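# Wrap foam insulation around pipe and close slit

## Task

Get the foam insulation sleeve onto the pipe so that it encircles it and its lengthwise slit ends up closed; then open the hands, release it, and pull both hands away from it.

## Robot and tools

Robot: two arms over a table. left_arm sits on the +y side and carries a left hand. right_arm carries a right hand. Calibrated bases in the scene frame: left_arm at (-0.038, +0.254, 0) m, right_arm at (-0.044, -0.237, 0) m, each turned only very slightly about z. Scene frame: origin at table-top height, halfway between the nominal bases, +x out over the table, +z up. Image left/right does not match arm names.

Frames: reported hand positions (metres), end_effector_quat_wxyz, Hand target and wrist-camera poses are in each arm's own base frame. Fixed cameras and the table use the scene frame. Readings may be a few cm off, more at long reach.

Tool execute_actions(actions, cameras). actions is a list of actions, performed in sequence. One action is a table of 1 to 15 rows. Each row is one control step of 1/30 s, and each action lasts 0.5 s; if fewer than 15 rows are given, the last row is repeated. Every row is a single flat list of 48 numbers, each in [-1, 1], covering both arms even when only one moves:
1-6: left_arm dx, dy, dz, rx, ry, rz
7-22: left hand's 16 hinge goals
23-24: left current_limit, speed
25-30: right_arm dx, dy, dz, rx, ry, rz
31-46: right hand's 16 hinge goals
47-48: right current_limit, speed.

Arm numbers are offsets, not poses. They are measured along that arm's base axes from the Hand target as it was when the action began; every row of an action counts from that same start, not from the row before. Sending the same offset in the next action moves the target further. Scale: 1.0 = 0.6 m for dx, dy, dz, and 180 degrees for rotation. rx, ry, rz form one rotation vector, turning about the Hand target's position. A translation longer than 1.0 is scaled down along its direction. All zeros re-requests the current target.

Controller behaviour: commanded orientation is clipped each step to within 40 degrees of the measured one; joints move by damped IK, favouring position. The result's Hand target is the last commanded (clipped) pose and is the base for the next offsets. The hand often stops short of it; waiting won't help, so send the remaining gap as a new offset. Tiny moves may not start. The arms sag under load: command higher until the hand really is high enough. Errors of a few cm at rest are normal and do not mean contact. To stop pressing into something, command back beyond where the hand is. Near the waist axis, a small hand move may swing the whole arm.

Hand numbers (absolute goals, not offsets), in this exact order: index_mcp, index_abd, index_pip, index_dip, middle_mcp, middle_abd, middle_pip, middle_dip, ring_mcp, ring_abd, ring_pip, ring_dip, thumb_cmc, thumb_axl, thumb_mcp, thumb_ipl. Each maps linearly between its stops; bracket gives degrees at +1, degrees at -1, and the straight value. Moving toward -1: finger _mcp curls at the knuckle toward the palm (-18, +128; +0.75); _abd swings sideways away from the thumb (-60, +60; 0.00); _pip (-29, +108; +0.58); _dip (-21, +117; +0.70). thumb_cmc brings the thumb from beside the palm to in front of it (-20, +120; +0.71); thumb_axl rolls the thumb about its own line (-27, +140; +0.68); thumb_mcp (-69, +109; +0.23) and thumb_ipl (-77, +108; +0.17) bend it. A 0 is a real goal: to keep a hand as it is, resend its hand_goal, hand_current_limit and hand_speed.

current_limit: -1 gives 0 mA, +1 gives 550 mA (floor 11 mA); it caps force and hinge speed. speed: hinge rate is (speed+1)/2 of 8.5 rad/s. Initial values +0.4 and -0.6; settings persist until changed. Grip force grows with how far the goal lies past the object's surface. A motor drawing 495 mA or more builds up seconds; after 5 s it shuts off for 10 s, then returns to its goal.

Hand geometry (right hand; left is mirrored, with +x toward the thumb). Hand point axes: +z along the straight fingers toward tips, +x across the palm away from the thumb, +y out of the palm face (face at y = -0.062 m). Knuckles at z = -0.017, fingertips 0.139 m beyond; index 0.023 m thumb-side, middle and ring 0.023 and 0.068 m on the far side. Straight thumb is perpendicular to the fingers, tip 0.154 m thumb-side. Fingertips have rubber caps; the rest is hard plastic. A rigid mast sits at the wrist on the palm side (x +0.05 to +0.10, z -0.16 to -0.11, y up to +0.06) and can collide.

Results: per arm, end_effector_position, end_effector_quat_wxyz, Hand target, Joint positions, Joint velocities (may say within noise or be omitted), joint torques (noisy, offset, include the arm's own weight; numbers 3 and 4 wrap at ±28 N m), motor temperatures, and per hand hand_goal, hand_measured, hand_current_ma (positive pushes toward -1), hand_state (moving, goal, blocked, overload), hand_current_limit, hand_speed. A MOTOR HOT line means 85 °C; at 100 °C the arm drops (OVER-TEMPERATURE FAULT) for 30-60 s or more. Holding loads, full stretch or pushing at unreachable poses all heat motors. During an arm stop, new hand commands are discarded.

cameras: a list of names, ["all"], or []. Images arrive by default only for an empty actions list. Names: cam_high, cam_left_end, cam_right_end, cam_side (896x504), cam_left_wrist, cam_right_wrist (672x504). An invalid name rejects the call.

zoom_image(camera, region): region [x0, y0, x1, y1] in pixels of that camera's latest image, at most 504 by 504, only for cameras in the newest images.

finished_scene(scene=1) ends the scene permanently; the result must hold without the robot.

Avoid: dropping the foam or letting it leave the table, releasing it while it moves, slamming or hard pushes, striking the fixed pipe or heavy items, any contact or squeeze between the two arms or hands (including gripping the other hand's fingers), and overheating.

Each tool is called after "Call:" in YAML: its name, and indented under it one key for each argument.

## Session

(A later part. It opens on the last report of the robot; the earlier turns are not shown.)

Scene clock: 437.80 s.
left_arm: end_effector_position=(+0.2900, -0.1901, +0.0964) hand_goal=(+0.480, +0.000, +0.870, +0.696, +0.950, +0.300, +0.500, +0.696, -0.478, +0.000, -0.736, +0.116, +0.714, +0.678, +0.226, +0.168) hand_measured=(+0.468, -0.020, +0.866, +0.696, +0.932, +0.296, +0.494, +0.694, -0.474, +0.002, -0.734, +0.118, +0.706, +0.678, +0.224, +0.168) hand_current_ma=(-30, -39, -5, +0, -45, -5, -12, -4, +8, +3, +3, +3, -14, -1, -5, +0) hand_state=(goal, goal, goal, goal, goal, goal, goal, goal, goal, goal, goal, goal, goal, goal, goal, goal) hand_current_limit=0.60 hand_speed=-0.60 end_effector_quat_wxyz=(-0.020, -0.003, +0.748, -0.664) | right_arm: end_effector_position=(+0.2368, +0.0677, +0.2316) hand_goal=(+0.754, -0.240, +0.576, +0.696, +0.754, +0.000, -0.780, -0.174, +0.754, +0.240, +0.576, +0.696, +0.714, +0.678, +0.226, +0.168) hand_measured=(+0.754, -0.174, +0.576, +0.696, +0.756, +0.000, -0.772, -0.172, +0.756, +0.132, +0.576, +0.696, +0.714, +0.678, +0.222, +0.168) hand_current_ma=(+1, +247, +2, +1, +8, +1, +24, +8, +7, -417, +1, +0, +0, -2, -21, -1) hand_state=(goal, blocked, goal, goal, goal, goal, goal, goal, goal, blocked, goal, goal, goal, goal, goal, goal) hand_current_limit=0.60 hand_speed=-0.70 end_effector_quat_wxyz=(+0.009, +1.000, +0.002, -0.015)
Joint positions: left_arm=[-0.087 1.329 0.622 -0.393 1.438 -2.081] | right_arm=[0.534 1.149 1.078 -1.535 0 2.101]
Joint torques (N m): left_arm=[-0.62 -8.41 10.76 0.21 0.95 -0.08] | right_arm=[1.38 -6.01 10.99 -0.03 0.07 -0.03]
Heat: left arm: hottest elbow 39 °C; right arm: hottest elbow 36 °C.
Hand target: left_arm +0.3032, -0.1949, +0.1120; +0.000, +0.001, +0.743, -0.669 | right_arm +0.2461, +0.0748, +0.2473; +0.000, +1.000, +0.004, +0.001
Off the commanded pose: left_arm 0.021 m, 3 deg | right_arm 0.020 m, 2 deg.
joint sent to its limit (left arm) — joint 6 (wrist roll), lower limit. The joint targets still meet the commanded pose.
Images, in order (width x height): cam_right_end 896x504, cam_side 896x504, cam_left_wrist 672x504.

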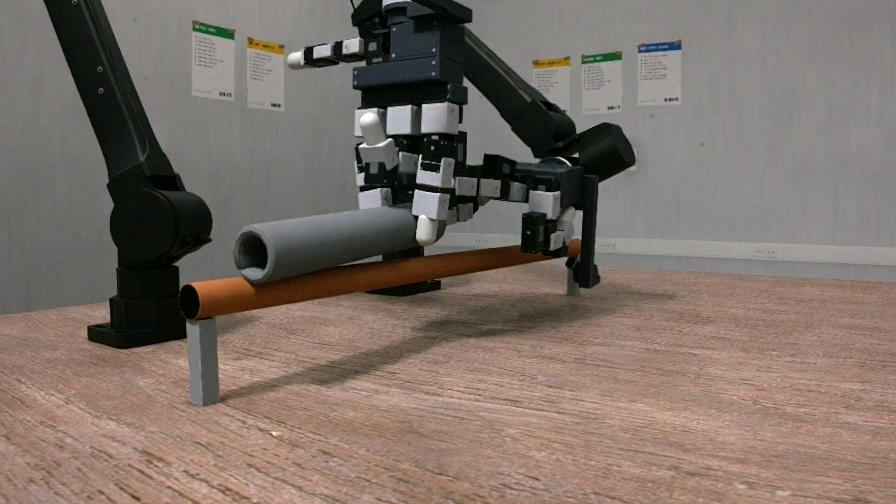

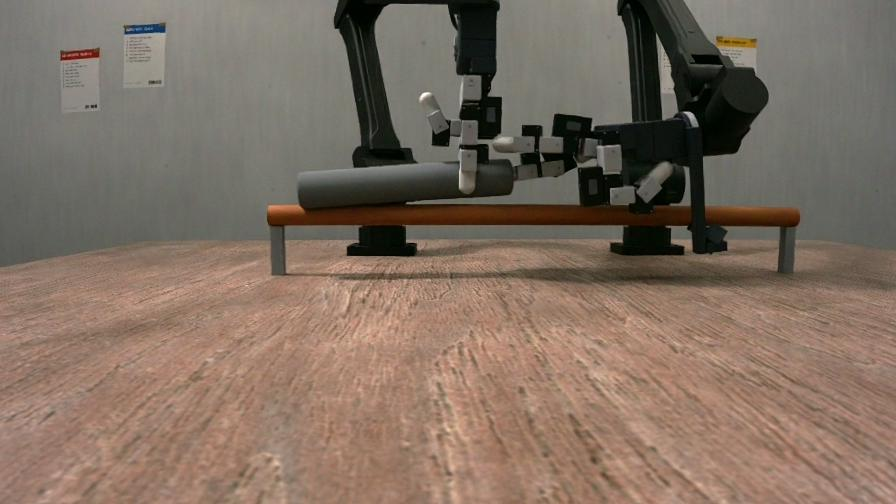

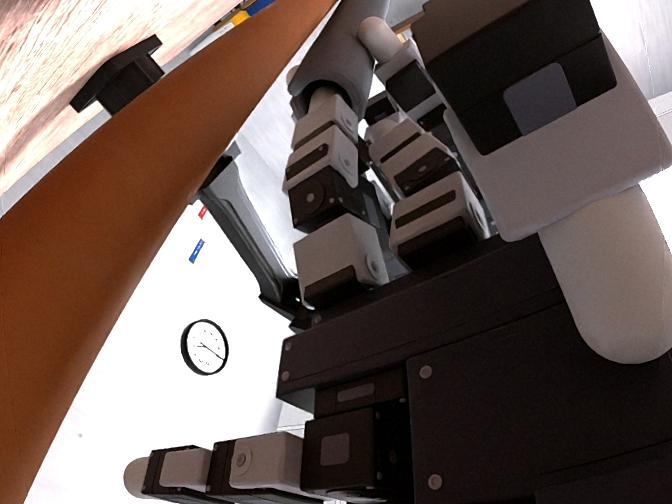

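Call:
zoom_image:
  camera: "cam_right_end"
  region: [210, 190, 330, 310]

Call:
zoom_image:
  camera: "cam_left_wrist"
  region: [270, 20, 390, 140]

Scaled by 4.200 from the camera's 896x504 image, which has a finer 1280x720 frame.

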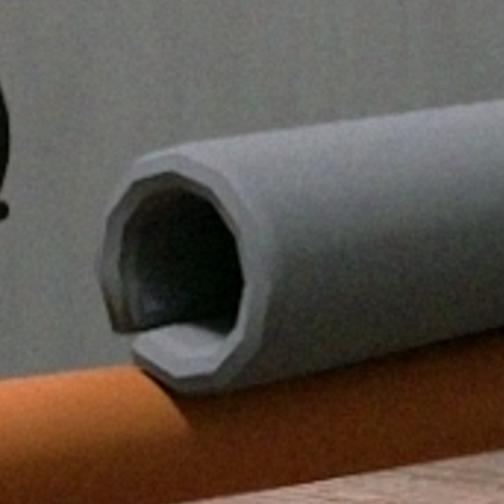

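Scaled by 4.200 from the camera's 672x504 image, which has a finer 960x720 frame.

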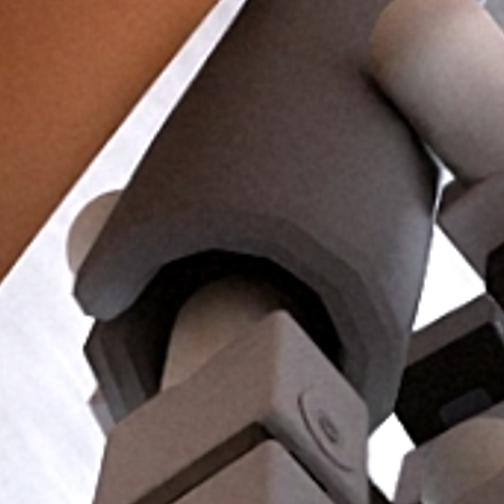

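Call:
execute_actions:
  actions:
    - [[0,0.03,0,0,0,0,0.479,0,0.869,0.696,0.95,0.3,0.5,0.696,-0.478,0,-0.736,0.116,0.714,0.678,0.226,0.168,0.6,-0.6,0,0,-0.01,0,0,0,0.754,-0.24,0.576,0.696,0.754,0,-0.78,-0.174,0.754,0.24,0.576,0.696,0.714,0.678,0.226,0.168,0.6,-0.7],[0,0.07,0,0,0,0,0.479,0,0.869,0.696,0.95,0.3,0.5,0.696,-0.478,0,-0.736,0.116,0.714,0.678,0.226,0.168,0.6,-0.6,0,0,-0.025,0,0,0,0.754,-0.24,0.576,0.696,0.754,0,-0.78,-0.174,0.754,0.24,0.576,0.696,0.714,0.678,0.226,0.168,0.6,-0.7],[0,0.11,0,0,0,0,0.479,0,0.869,0.696,0.95,0.3,0.5,0.696,-0.478,0,-0.736,0.116,0.714,0.678,0.226,0.168,0.6,-0.6,0,0,-0.04,0,0,0,0.754,-0.24,0.576,0.696,0.754,0,-0.78,-0.174,0.754,0.24,0.576,0.696,0.714,0.678,0.226,0.168,0.6,-0.7]]
  cameras: ["cam_side","cam_left_wrist","cam_right_end"]

Call:
zoom_image:
  camera: "cam_side"
  region: [280, 130, 580, 230]

Scene clock: 440.63 s.
left_arm: end_effector_position=(+0.2906, -0.1329, +0.1036) hand_goal=(+0.480, +0.000, +0.870, +0.696, +0.950, +0.300, +0.500, +0.696, -0.478, +0.000, -0.736, +0.116, +0.714, +0.678, +0.226, +0.168) hand_measured=(+0.462, -0.004, +0.864, +0.694, +0.932, +0.298, +0.494, +0.694, -0.474, +0.002, -0.734, +0.118, +0.706, +0.678, +0.224, +0.168) hand_current_ma=(-46, -6, -12, -2, -45, -4, -12, -4, +6, +3, +3, +3, -14, -1, -4, +0) hand_state=(goal, goal, goal, goal, goal, goal, goal, goal, goal, goal, goal, goal, goal, goal, goal, goal) hand_current_limit=0.60 hand_speed=-0.60 end_effector_quat_wxyz=(+0.037, -0.058, +0.739, -0.670) | right_arm: end_effector_position=(+0.2436, +0.0721, +0.2253) hand_goal=(+0.754, -0.240, +0.576, +0.696, +0.754, +0.000, -0.780, -0.174, +0.754, +0.240, +0.576, +0.696, +0.714, +0.678, +0.226, +0.168) hand_measured=(+0.756, -0.174, +0.578, +0.698, +0.756, +0.000, -0.772, -0.172, +0.750, +0.136, +0.574, +0.696, +0.714, +0.678, +0.222, +0.168) hand_current_ma=(+7, +247, +6, +3, +8, +1, +24, +8, -13, -401, -3, +0, +0, -2, -21, -1) hand_state=(goal, blocked, goal, goal, goal, goal, goal, goal, goal, blocked, goal, goal, goal, goal, goal, goal) hand_current_limit=0.60 hand_speed=-0.70 end_effector_quat_wxyz=(+0.000, +1.000, +0.002, -0.001)
Joint positions: left_arm=[0.114 1.286 0.622 -0.723 1.469 -1.779] | right_arm=[0.535 1.149 1.067 -1.491 -0.001 2.101]
Joint torques (N m): left_arm=[0.26 -7.12 10.06 -0.18 0.76 -0.01] | right_arm=[1.49 -5.6 7.1 0.66 0.12 -0.03]
Heat: left arm: hottest elbow 39 °C; right arm: hottest elbow 36 °C.
Hand target: left_arm +0.3033, -0.1289, +0.1119; +0.000, +0.001, +0.743, -0.669 | right_arm +0.2460, +0.0749, +0.2232; +0.000, +1.000, +0.004, +0.001
Off the commanded pose: left_arm 0.016 m, 8 deg | right_arm 0.004 m, 0 deg.
Images, in order (width x height): cam_right_end 896x504, cam_side 896x504, cam_left_wrist 672x504.

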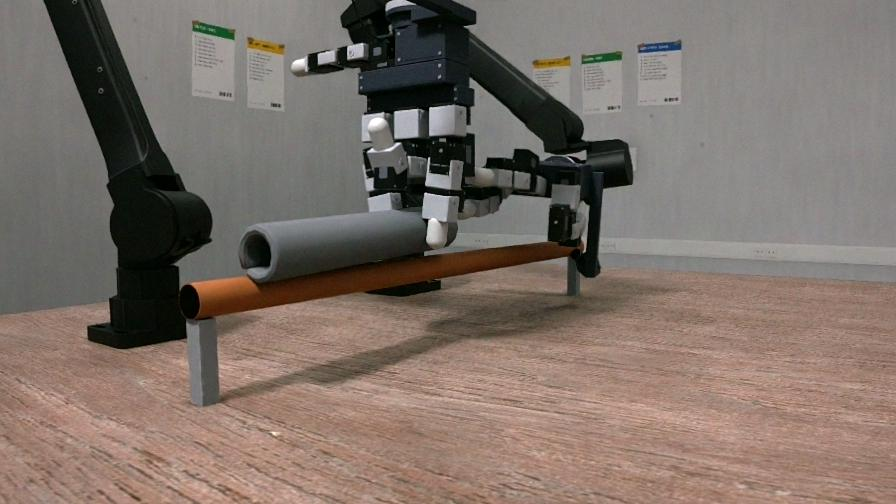

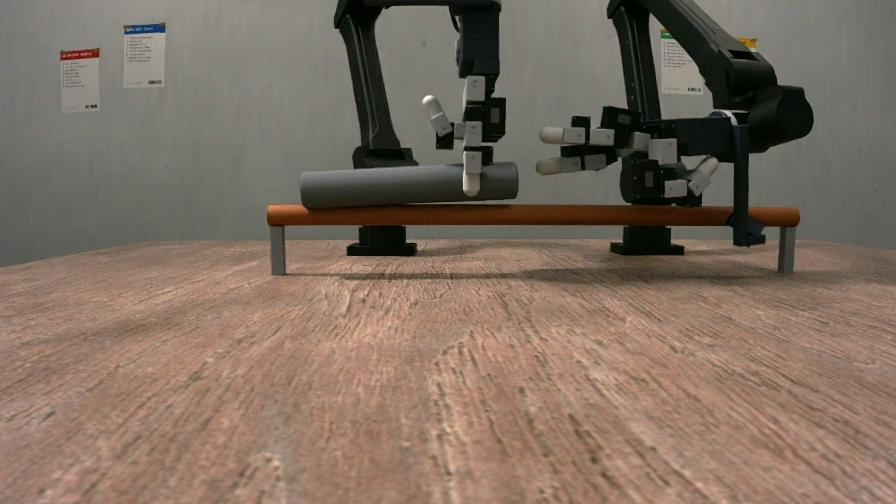

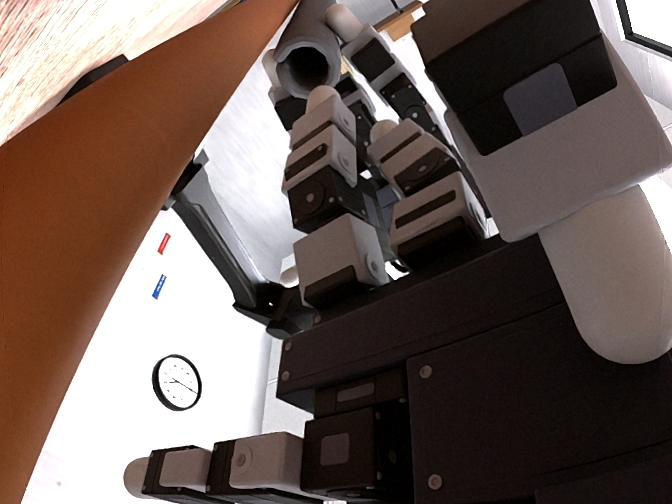

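Scaled by 1.680 from the camera's 896x504 image, which has a finer 1280x720 frame.

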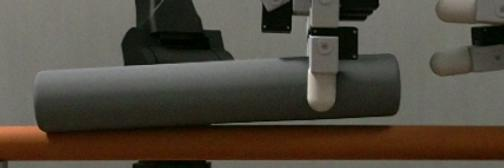

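Call:
zoom_image:
  camera: "cam_left_wrist"
  region: [255, 0, 375, 120]

Call:
zoom_image:
  camera: "cam_right_end"
  region: [210, 190, 330, 310]

Scaled by 4.200 from the camera's 672x504 image, which has a finer 960x720 frame.

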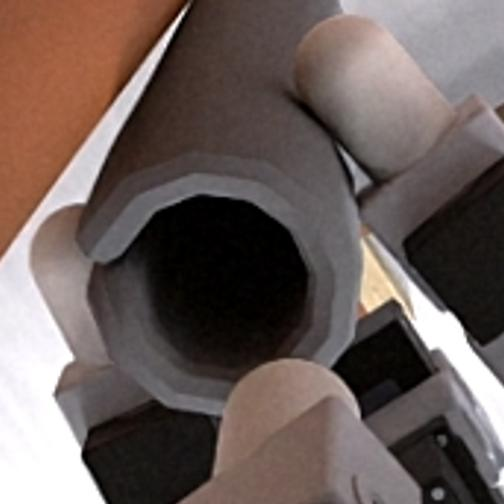

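Scaled by 4.200 from the camera's 896x504 image, which has a finer 1280x720 frame.

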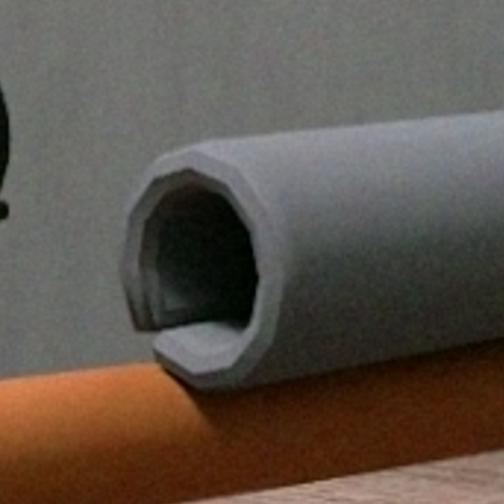

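Call:
execute_actions:
  actions:
    - [[0,0,0,0,0,0,0.479,0,0.869,0.696,0.95,0.3,0.5,0.696,-0.478,0,-0.736,0.116,0.714,0.678,0.226,0.168,0.6,-0.6,0,-0.02,0.01,0,0,0,0.754,-0.24,0.576,0.696,0.754,0,-0.78,-0.174,0.754,0.24,0.576,0.696,0.714,0.678,0.226,0.168,0.6,-0.7],[0,0,0,0,0,0,0.479,0,0.869,0.696,0.95,0.3,0.5,0.696,-0.478,0,-0.736,0.116,0.714,0.678,0.226,0.168,0.6,-0.6,0,-0.04,0.015,0,0,0,0.754,-0.24,0.576,0.696,0.754,0,-0.78,-0.174,0.754,0.24,0.576,0.696,0.714,0.678,0.226,0.168,0.6,-0.7],[0,0,0,0,0,0,0.479,0,0.869,0.696,0.95,0.3,0.5,0.696,-0.478,0,-0.736,0.116,0.714,0.678,0.226,0.168,0.6,-0.6,0,-0.063,0.015,0,0,0,0.754,-0.24,0.576,0.696,0.754,0,-0.78,-0.174,0.754,0.24,0.576,0.696,0.714,0.678,0.226,0.168,0.6,-0.7]]
  cameras: ["cam_side","cam_left_wrist","cam_right_end"]

Call:
zoom_image:
  camera: "cam_left_wrist"
  region: [275, 0, 395, 120]

Call:
zoom_image:
  camera: "cam_right_end"
  region: [190, 190, 310, 310]

Scene clock: 443.47 s.
left_arm: end_effector_position=(+0.2857, -0.1294, +0.1020) hand_goal=(+0.480, +0.000, +0.870, +0.696, +0.950, +0.300, +0.500, +0.696, -0.478, +0.000, -0.736, +0.116, +0.714, +0.678, +0.226, +0.168) hand_measured=(+0.462, -0.004, +0.864, +0.694, +0.932, +0.298, +0.494, +0.694, -0.474, +0.002, -0.734, +0.118, +0.706, +0.678, +0.224, +0.168) hand_current_ma=(-46, -6, -12, -2, -45, -4, -12, -4, +6, +3, +3, +3, -14, -1, -4, +0) hand_state=(goal, goal, goal, goal, goal, goal, goal, goal, goal, goal, goal, goal, goal, goal, goal, goal) hand_current_limit=0.60 hand_speed=-0.60 end_effector_quat_wxyz=(+0.019, -0.047, +0.751, -0.658) | right_arm: end_effector_position=(+0.2480, +0.0405, +0.2284) hand_goal=(+0.754, -0.240, +0.576, +0.696, +0.754, +0.000, -0.780, -0.174, +0.754, +0.240, +0.576, +0.696, +0.714, +0.678, +0.226, +0.168) hand_measured=(+0.756, -0.174, +0.578, +0.698, +0.756, +0.000, -0.772, -0.172, +0.750, +0.136, +0.574, +0.696, +0.714, +0.678, +0.222, +0.168) hand_current_ma=(+9, +247, +6, +3, +8, +1, +24, +8, -15, -399, -3, +0, +0, -2, -21, -1) hand_state=(goal, blocked, goal, goal, goal, goal, goal, goal, goal, blocked, goal, goal, goal, goal, goal, goal) hand_current_limit=0.60 hand_speed=-0.70 end_effector_quat_wxyz=(+0.001, +1.000, +0.004, +0.000)
Joint positions: left_arm=[0.113 1.356 0.698 -1.068 1.436 -1.448] | right_arm=[0.438 1.118 1.052 -1.507 0.002 2.002]
Joint torques (N m): left_arm=[-0.56 -7.06 11.04 -0.53 0.72 0.01] | right_arm=[0.91 -6.71 7.31 -0.03 0 -0.11]
Heat: left arm: hottest elbow 39 °C; right arm: hottest elbow 36 °C.
Hand target: left_arm +0.3031, -0.1289, +0.1119; +0.000, +0.000, +0.743, -0.669 | right_arm +0.2461, +0.0371, +0.2322; +0.000, +1.000, +0.004, +0.001
Off the commanded pose: left_arm 0.020 m, 6 deg | right_arm 0.005 m, 0 deg.
Images, in order (width x height): cam_right_end 896x504, cam_side 896x504, cam_left_wrist 672x504.

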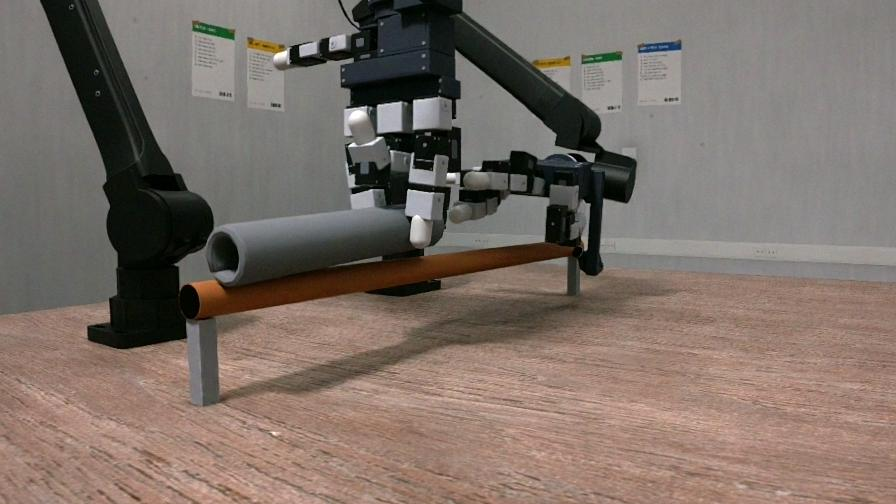

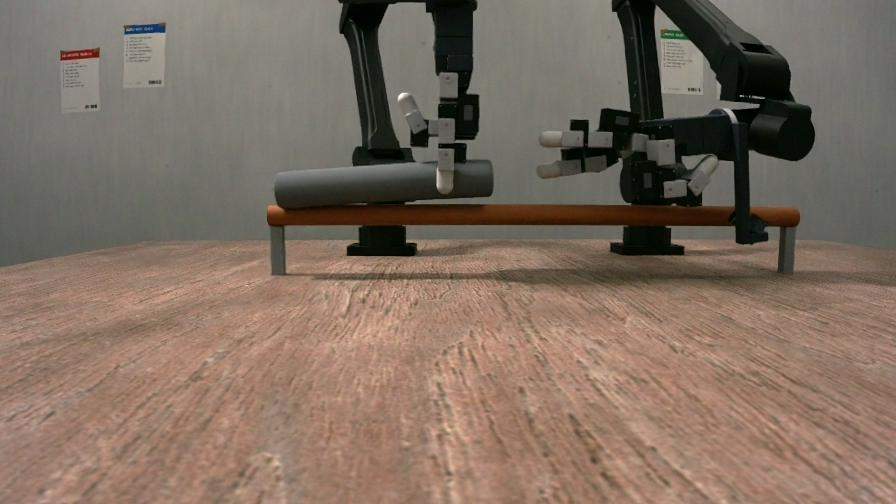

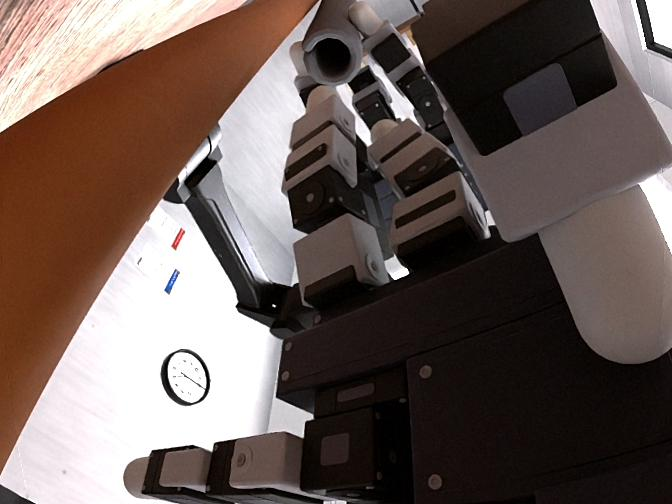

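Scaled by 4.200 from the camera's 672x504 image, which has a finer 960x720 frame.

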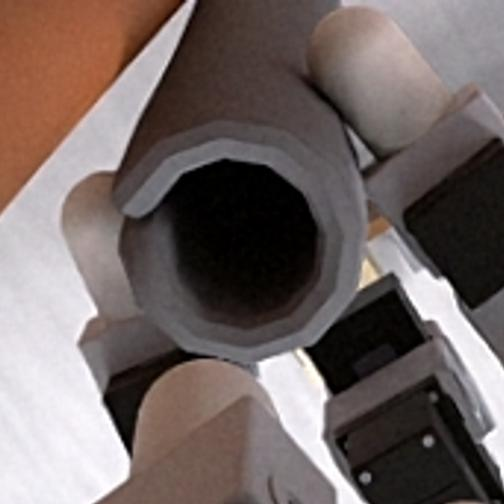

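Scaled by 4.200 from the camera's 896x504 image, which has a finer 1280x720 frame.

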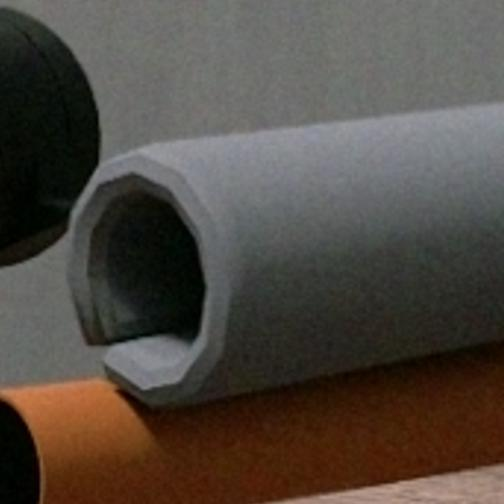

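Call:
execute_actions:
  actions:
    - [[0,0,0,0,0,0,0.479,0,0.869,0.696,0.95,0.3,0.5,0.696,-0.478,0,-0.736,0.116,0.714,0.678,0.226,0.168,0.6,-0.6,-0.005,0,-0.01,0,0,0,0.754,-0.24,0.576,0.696,0.754,0,-0.78,-0.174,0.754,0.24,0.576,0.696,0.714,0.678,0.226,0.168,0.6,-0.7],[0,0,0,0,0,0,0.479,0,0.869,0.696,0.95,0.3,0.5,0.696,-0.478,0,-0.736,0.116,0.714,0.678,0.226,0.168,0.6,-0.6,-0.0102,0,-0.022,0,0,0,0.754,-0.24,0.576,0.696,0.754,0,-0.78,-0.174,0.754,0.24,0.576,0.696,0.714,0.678,0.226,0.168,0.6,-0.7]]
    - [[0,0,0,0,0,0,0.479,0,0.869,0.696,0.95,0.3,0.5,0.696,-0.478,0,-0.736,0.116,0.714,0.678,0.226,0.168,0.6,-0.6,0,0,0,0,0,0,0.754,-0.13,0.576,0.696,0.754,0,-0.78,-0.174,0.754,0.11,0.576,0.696,0.714,0.678,0.226,0.168,0.3,-0.7]]
    - [[0,0,0,0,0,0,0.479,0,0.869,0.696,0.95,0.3,0.5,0.696,-0.478,0,-0.736,0.116,0.714,0.678,0.226,0.168,0.6,-0.6,0,0,-0.01,0,0,0,0.754,-0.115,0.576,0.696,0.754,0,-0.78,-0.174,0.754,0.095,0.576,0.696,0.714,0.678,0.226,0.168,0.3,-0.7],[0,0,0,0,0,0,0.479,0,0.869,0.696,0.95,0.3,0.5,0.696,-0.478,0,-0.736,0.116,0.714,0.678,0.226,0.168,0.6,-0.6,0,0,-0.018,0,0,0,0.754,-0.11,0.576,0.696,0.754,0,-0.78,-0.174,0.754,0.09,0.576,0.696,0.714,0.678,0.226,0.168,0.3,-0.7]]
  cameras: ["cam_side","cam_left_wrist","cam_right_end"]

Call:
zoom_image:
  camera: "cam_left_wrist"
  region: [275, 0, 395, 120]

Call:
zoom_image:
  camera: "cam_right_end"
  region: [190, 190, 310, 310]

Scene clock: 446.20 s.
left_arm: end_effector_position=(+0.2891, -0.1296, +0.1054) hand_goal=(+0.480, +0.000, +0.870, +0.696, +0.950, +0.300, +0.500, +0.696, -0.478, +0.000, -0.736, +0.116, +0.714, +0.678, +0.226, +0.168) hand_measured=(+0.462, -0.004, +0.864, +0.694, +0.932, +0.298, +0.494, +0.694, -0.474, +0.002, -0.734, +0.118, +0.706, +0.678, +0.224, +0.168) hand_current_ma=(-46, -6, -12, -2, -45, -4, -12, -4, +6, +3, +3, +3, -14, -1, -4, +0) hand_state=(goal, goal, goal, goal, goal, goal, goal, goal, goal, goal, goal, goal, goal, goal, goal, goal) hand_current_limit=0.60 hand_speed=-0.60 end_effector_quat_wxyz=(-0.006, -0.013, +0.744, -0.668) | right_arm: end_effector_position=(+0.2398, +0.0366, +0.2097) hand_goal=(+0.754, -0.110, +0.576, +0.696, +0.754, +0.000, -0.780, -0.174, +0.754, +0.090, +0.576, +0.696, +0.714, +0.678, +0.226, +0.168) hand_measured=(+0.756, -0.098, +0.578, +0.698, +0.756, +0.000, -0.772, -0.172, +0.750, +0.074, +0.574, +0.696, +0.714, +0.678, +0.222, +0.168) hand_current_ma=(+3, +36, +7, +3, +8, +1, +24, +8, -11, -52, -3, +0, +0, -2, -21, -1) hand_state=(goal, goal, goal, goal, goal, goal, goal, goal, goal, goal, goal, goal, goal, goal, goal, goal) hand_current_limit=0.30 hand_speed=-0.70 end_effector_quat_wxyz=(+0.002, +1.000, +0.004, -0.002)
Joint positions: left_arm=[0.11 1.533 0.822 -1.608 1.423 -0.842] | right_arm=[0.438 1.101 0.99 -1.467 0.002 2.002]
Joint torques (N m): left_arm=[-0.21 -8.41 9.44 -1.35 0.46 0.02] | right_arm=[1.2 -5.83 6.69 0.61 -0.02 -0.05]
Heat: left arm: hottest elbow 39 °C; right arm: hottest elbow 36 °C.
Hand target: left_arm +0.3032, -0.1288, +0.1119; +0.000, +0.000, +0.743, -0.669 | right_arm +0.2399, +0.0370, +0.2081; +0.000, +1.000, +0.004, +0.001
Off the commanded pose: left_arm 0.016 m, 2 deg | right_arm 0.002 m, 1 deg.
Images, in order (width x height): cam_right_end 896x504, cam_side 896x504, cam_left_wrist 672x504.

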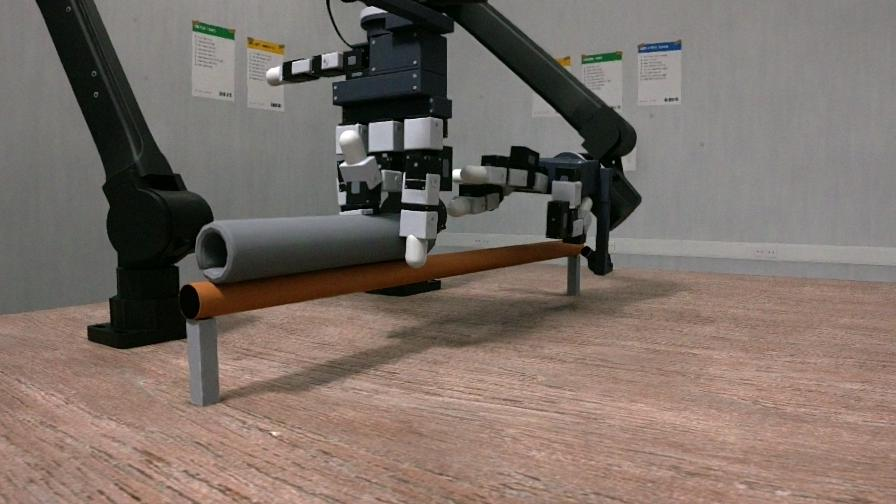

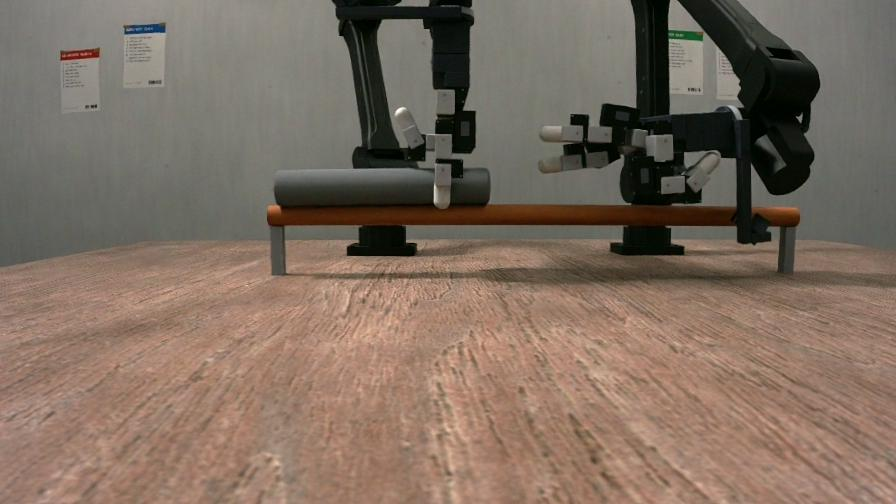

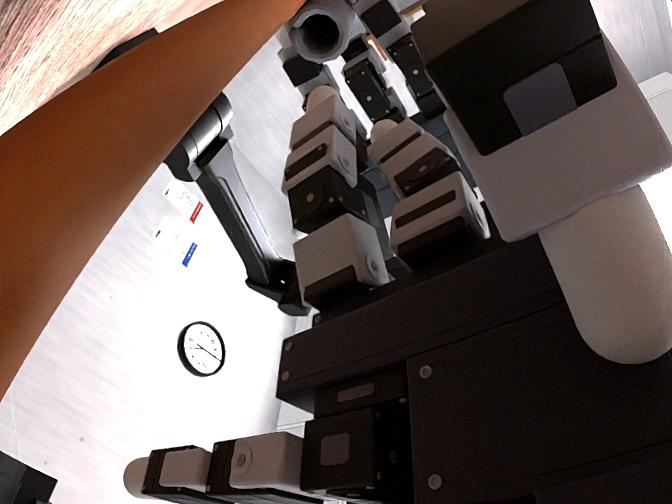

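Scaled by 4.200 from the camera's 672x504 image, which has a finer 960x720 frame.

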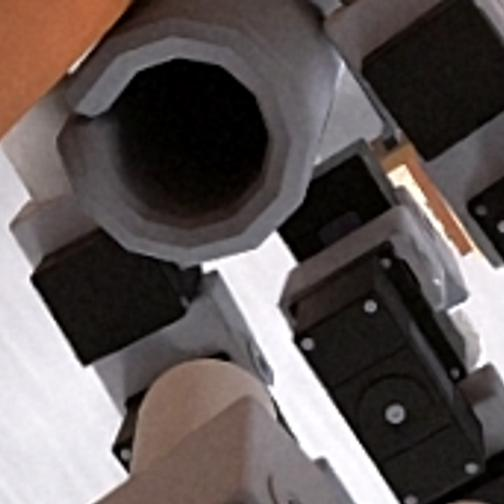

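Scaled by 4.200 from the camera's 896x504 image, which has a finer 1280x720 frame.

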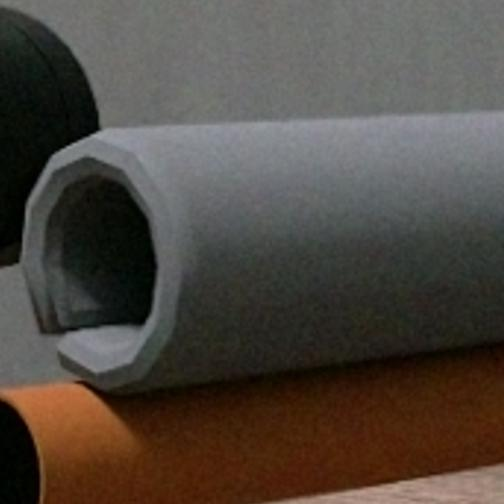

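Call:
execute_actions:
  actions:
    - [[0,0,0,0,0,0,0.479,0,0.869,0.696,0.95,0.3,0.5,0.696,-0.478,0,-0.736,0.116,0.714,0.678,0.226,0.168,0.6,-0.6,0.001,0.02,0,0,0,0,0.754,-0.1,0.576,0.696,0.754,0,-0.78,-0.174,0.754,0.08,0.576,0.696,0.714,0.678,0.226,0.168,0.3,-0.7],[0,0,0,0,0,0,0.479,0,0.869,0.696,0.95,0.3,0.5,0.696,-0.478,0,-0.736,0.116,0.714,0.678,0.226,0.168,0.6,-0.6,0.003,0.045,0,0,0,0,0.754,-0.1,0.576,0.696,0.754,0,-0.78,-0.174,0.754,0.08,0.576,0.696,0.714,0.678,0.226,0.168,0.3,-0.7],[0,0,0,0,0,0,0.479,0,0.869,0.696,0.95,0.3,0.5,0.696,-0.478,0,-0.736,0.116,0.714,0.678,0.226,0.168,0.6,-0.6,0.005,0.08,0,0,0,0,0.754,-0.1,0.576,0.696,0.754,0,-0.78,-0.174,0.754,0.08,0.576,0.696,0.714,0.678,0.226,0.168,0.3,-0.7]]
  cameras: ["cam_side","cam_left_wrist","cam_right_end"]

Call:
zoom_image:
  camera: "cam_left_wrist"
  region: [275, 0, 395, 120]

Call:
zoom_image:
  camera: "cam_right_end"
  region: [190, 190, 310, 310]

Scene clock: 447.43 s.
left_arm: end_effector_position=(+0.2892, -0.1298, +0.1056) hand_goal=(+0.480, +0.000, +0.870, +0.696, +0.950, +0.300, +0.500, +0.696, -0.478, +0.000, -0.736, +0.116, +0.714, +0.678, +0.226, +0.168) hand_measured=(+0.462, -0.004, +0.864, +0.694, +0.932, +0.298, +0.494, +0.694, -0.474, +0.002, -0.734, +0.118, +0.706, +0.678, +0.224, +0.168) hand_current_ma=(-46, -6, -12, -2, -45, -4, -12, -4, +6, +3, +3, +3, -14, -1, -4, +0) hand_state=(goal, goal, goal, goal, goal, goal, goal, goal, goal, goal, goal, goal, goal, goal, goal, goal) hand_current_limit=0.60 hand_speed=-0.60 end_effector_quat_wxyz=(-0.007, -0.011, +0.743, -0.669) | right_arm: end_effector_position=(+0.2303, +0.0743, +0.1984) hand_goal=(+0.754, -0.100, +0.576, +0.696, +0.754, +0.000, -0.780, -0.174, +0.754, +0.080, +0.576, +0.696, +0.714, +0.678, +0.226, +0.168) hand_measured=(+0.752, -0.094, +0.578, +0.698, +0.752, +0.000, -0.782, -0.172, +0.752, +0.074, +0.574, +0.696, +0.714, +0.678, +0.222, +0.168) hand_current_ma=(-5, +17, +3, +3, -9, +1, -8, +8, -9, -20, -3, +0, +0, -2, -21, -1) hand_state=(goal, goal, goal, goal, goal, goal, goal, goal, goal, goal, goal, goal, goal, goal, goal, goal) hand_current_limit=0.30 hand_speed=-0.70 end_effector_quat_wxyz=(+0.003, +1.000, +0.019, -0.020)
Joint positions: left_arm=[0.11 1.545 0.827 -1.642 1.423 -0.801] | right_arm=[0.562 1.149 0.993 -1.452 -0.016 2.095]
Joint torques (N m): left_arm=[-0.26 -8.7 9.35 -1.29 0.44 -0.01] | right_arm=[1.61 -5.01 10.51 0.55 0 0.04]
Heat: left arm: hottest elbow 39 °C; right arm: hottest elbow 36 °C.
Hand target: left_arm +0.3031, -0.1289, +0.1119; +0.000, +0.000, +0.743, -0.669 | right_arm +0.2430, +0.0851, +0.2082; +0.000, +1.000, +0.004, +0.001
Off the commanded pose: left_arm 0.015 m, 2 deg | right_arm 0.019 m, 3 deg.
joint sent to its limit (right arm) — joint 6 (wrist roll), upper limit. The joint targets still meet the commanded pose.
Images, in order (width x height): cam_right_end 896x504, cam_side 896x504, cam_left_wrist 672x504.

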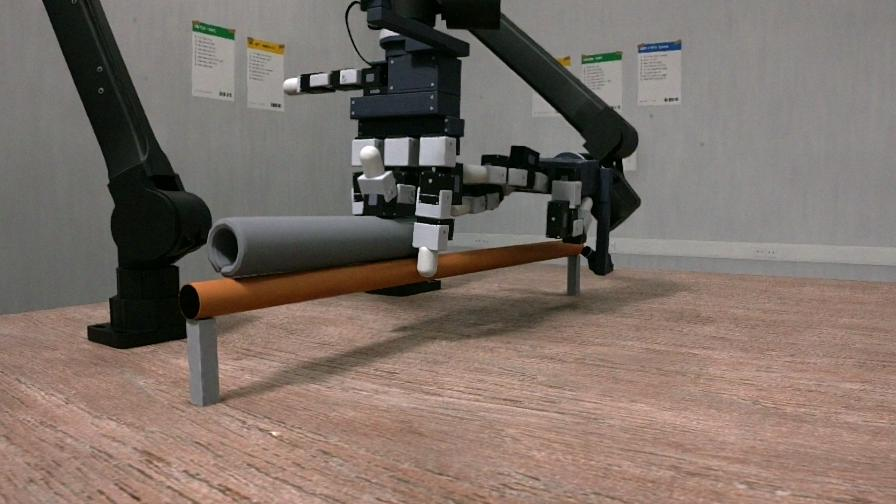

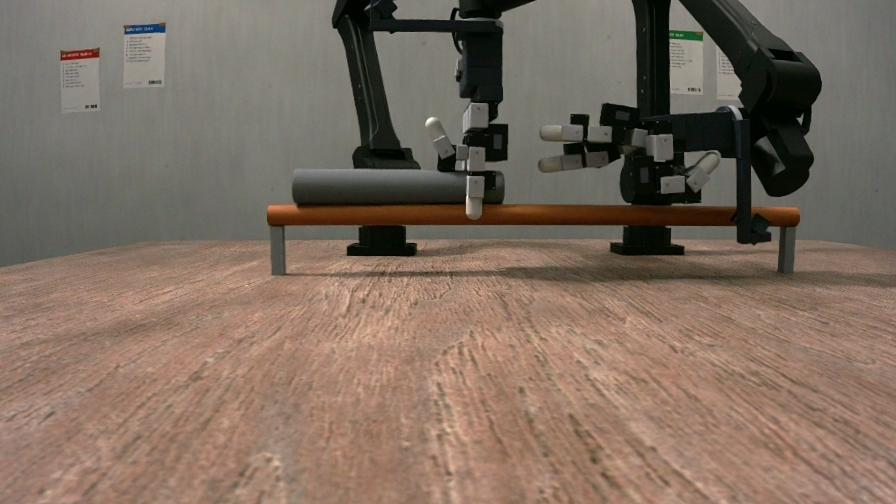

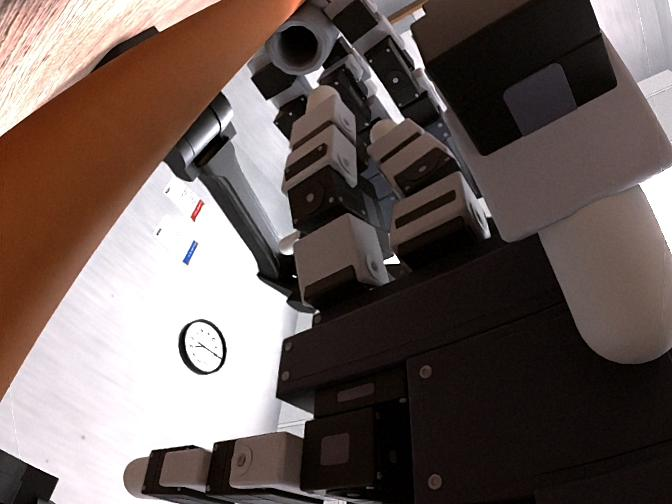

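Scaled by 4.200 from the camera's 672x504 image, which has a finer 960x720 frame.

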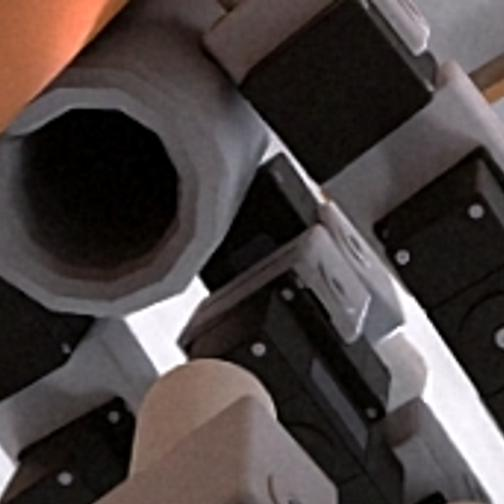

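Scaled by 4.200 from the camera's 896x504 image, which has a finer 1280x720 frame.

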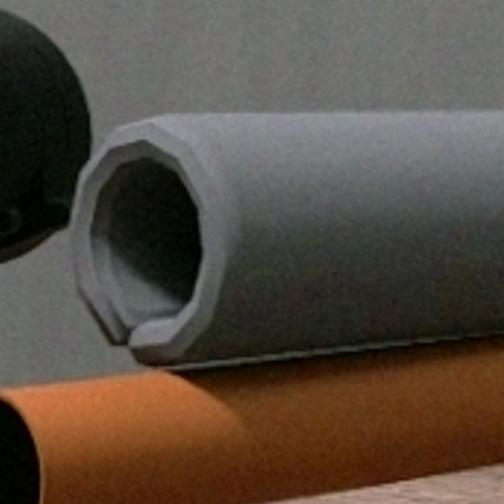

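Call:
execute_actions:
  actions:
    - [[0,0,0,0,0,0,0.479,0,0.869,0.696,0.95,0.3,0.5,0.696,-0.478,0,-0.736,0.116,0.714,0.678,0.226,0.168,0.6,-0.6,0.01,0.01,0,0,0,0,0.754,-0.11,0.576,0.696,0.754,0,-0.78,-0.174,0.754,0.09,0.576,0.696,0.714,0.678,0.226,0.168,0.3,-0.7],[0,0,0,0,0,0,0.479,0,0.869,0.696,0.95,0.3,0.5,0.696,-0.478,0,-0.736,0.116,0.714,0.678,0.226,0.168,0.6,-0.6,0.02,0.018,0,0,0,0,0.754,-0.11,0.576,0.696,0.754,0,-0.78,-0.174,0.754,0.09,0.576,0.696,0.714,0.678,0.226,0.168,0.3,-0.7]]
  cameras: ["cam_side","cam_left_wrist","cam_right_end"]

Call:
zoom_image:
  camera: "cam_left_wrist"
  region: [255, 0, 375, 120]

Call:
zoom_image:
  camera: "cam_right_end"
  region: [190, 190, 310, 310]

Scene clock: 448.47 s.
left_arm: end_effector_position=(+0.2888, -0.1299, +0.1055) hand_goal=(+0.480, +0.000, +0.870, +0.696, +0.950, +0.300, +0.500, +0.696, -0.478, +0.000, -0.736, +0.116, +0.714, +0.678, +0.226, +0.168) hand_measured=(+0.462, -0.004, +0.864, +0.694, +0.932, +0.298, +0.494, +0.694, -0.474, +0.002, -0.734, +0.118, +0.706, +0.678, +0.224, +0.168) hand_current_ma=(-46, -6, -12, -2, -45, -4, -12, -4, +6, +3, +3, +3, -14, -1, -4, +0) hand_state=(goal, goal, goal, goal, goal, goal, goal, goal, goal, goal, goal, goal, goal, goal, goal, goal) hand_current_limit=0.60 hand_speed=-0.60 end_effector_quat_wxyz=(-0.007, -0.011, +0.743, -0.670) | right_arm: end_effector_position=(+0.2404, +0.0821, +0.1997) hand_goal=(+0.754, -0.110, +0.576, +0.696, +0.754, +0.000, -0.780, -0.174, +0.754, +0.090, +0.576, +0.696, +0.714, +0.678, +0.226, +0.168) hand_measured=(+0.752, -0.094, +0.578, +0.698, +0.746, +0.000, -0.784, -0.172, +0.752, +0.080, +0.574, +0.696, +0.714, +0.678, +0.222, +0.168) hand_current_ma=(-5, +55, +3, +3, -30, +1, -14, +8, -9, -34, -3, +0, +0, -2, -21, -1) hand_state=(goal, goal, goal, goal, goal, goal, goal, goal, goal, goal, goal, goal, goal, goal, goal, goal) hand_current_limit=0.30 hand_speed=-0.70 end_effector_quat_wxyz=(+0.003, +1.000, +0.019, -0.022)
Joint positions: left_arm=[0.11 1.547 0.827 -1.648 1.423 -0.794] | right_arm=[0.565 1.185 1.024 -1.45 -0.018 2.098]
Joint torques (N m): left_arm=[0.15 -8.53 9.35 -1.61 0.44 -0.05] | right_arm=[1.55 -5.07 10.65 0.84 -0.08 0.05]
Heat: left arm: hottest elbow 39 °C; right arm: hottest elbow 36 °C.
Hand target: left_arm +0.3032, -0.1289, +0.1119; +0.000, +0.000, +0.743, -0.669 | right_arm +0.2549, +0.0958, +0.2082; +0.000, +1.000, +0.004, +0.001
Off the commanded pose: left_arm 0.016 m, 2 deg | right_arm 0.022 m, 3 deg.
joint sent to its limit (right arm) — joint 6 (wrist roll), upper limit. The joint targets still meet the commanded pose.
Images, in order (width x height): cam_right_end 896x504, cam_side 896x504, cam_left_wrist 672x504.

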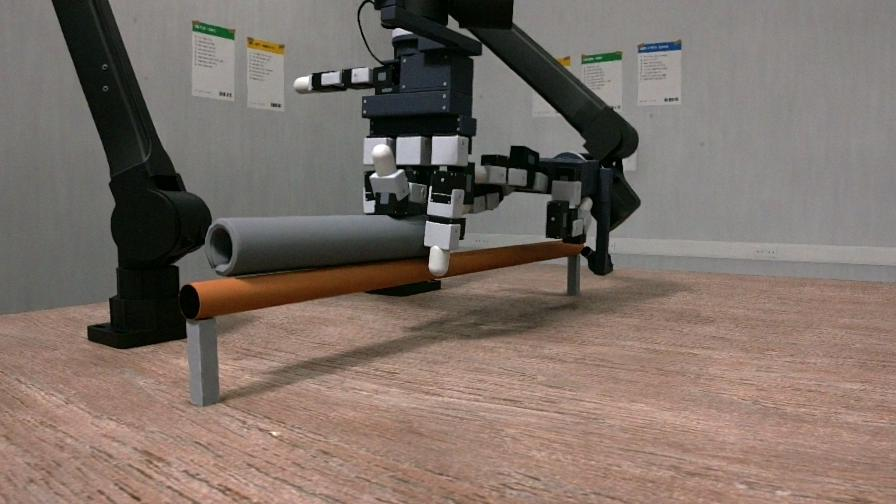

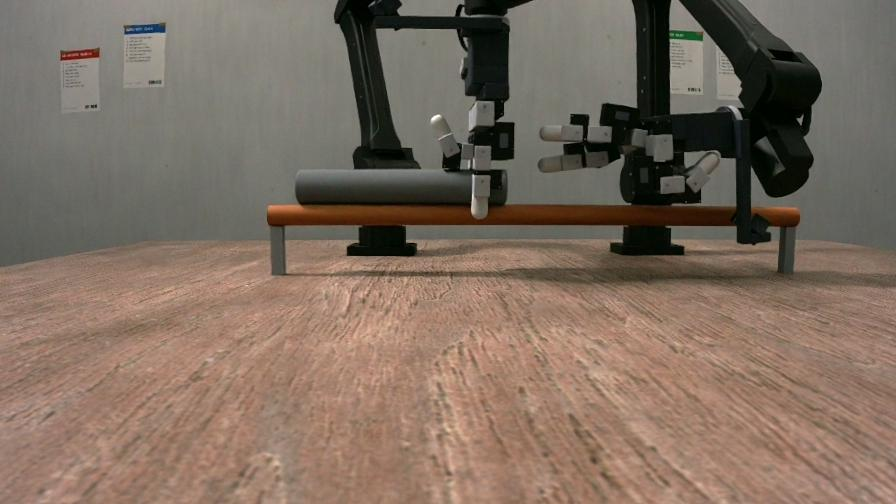

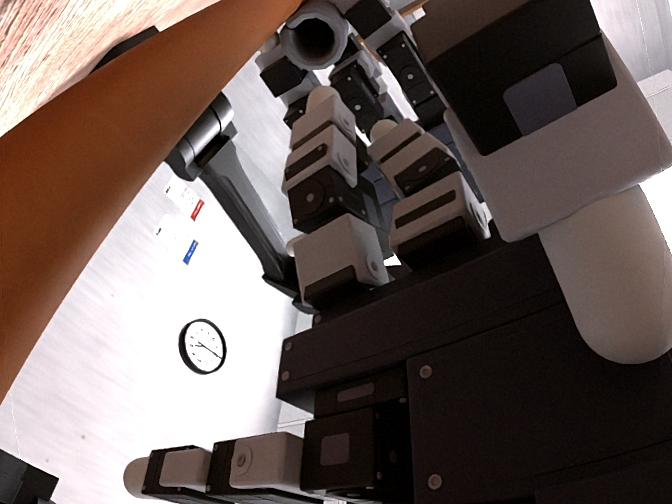

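Scaled by 4.200 from the camera's 672x504 image, which has a finer 960x720 frame.

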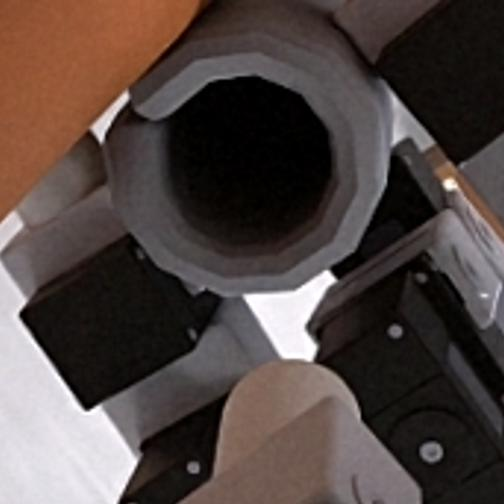

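Scaled by 4.200 from the camera's 896x504 image, which has a finer 1280x720 frame.

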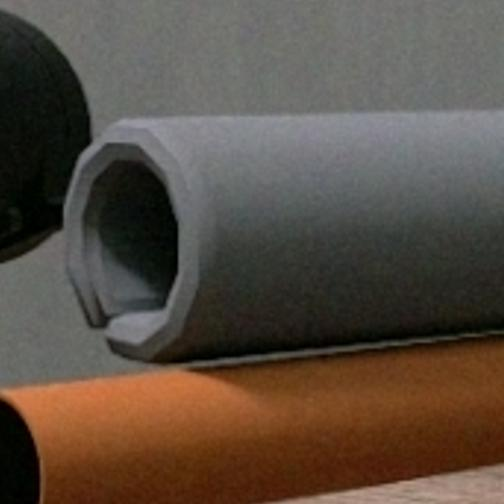

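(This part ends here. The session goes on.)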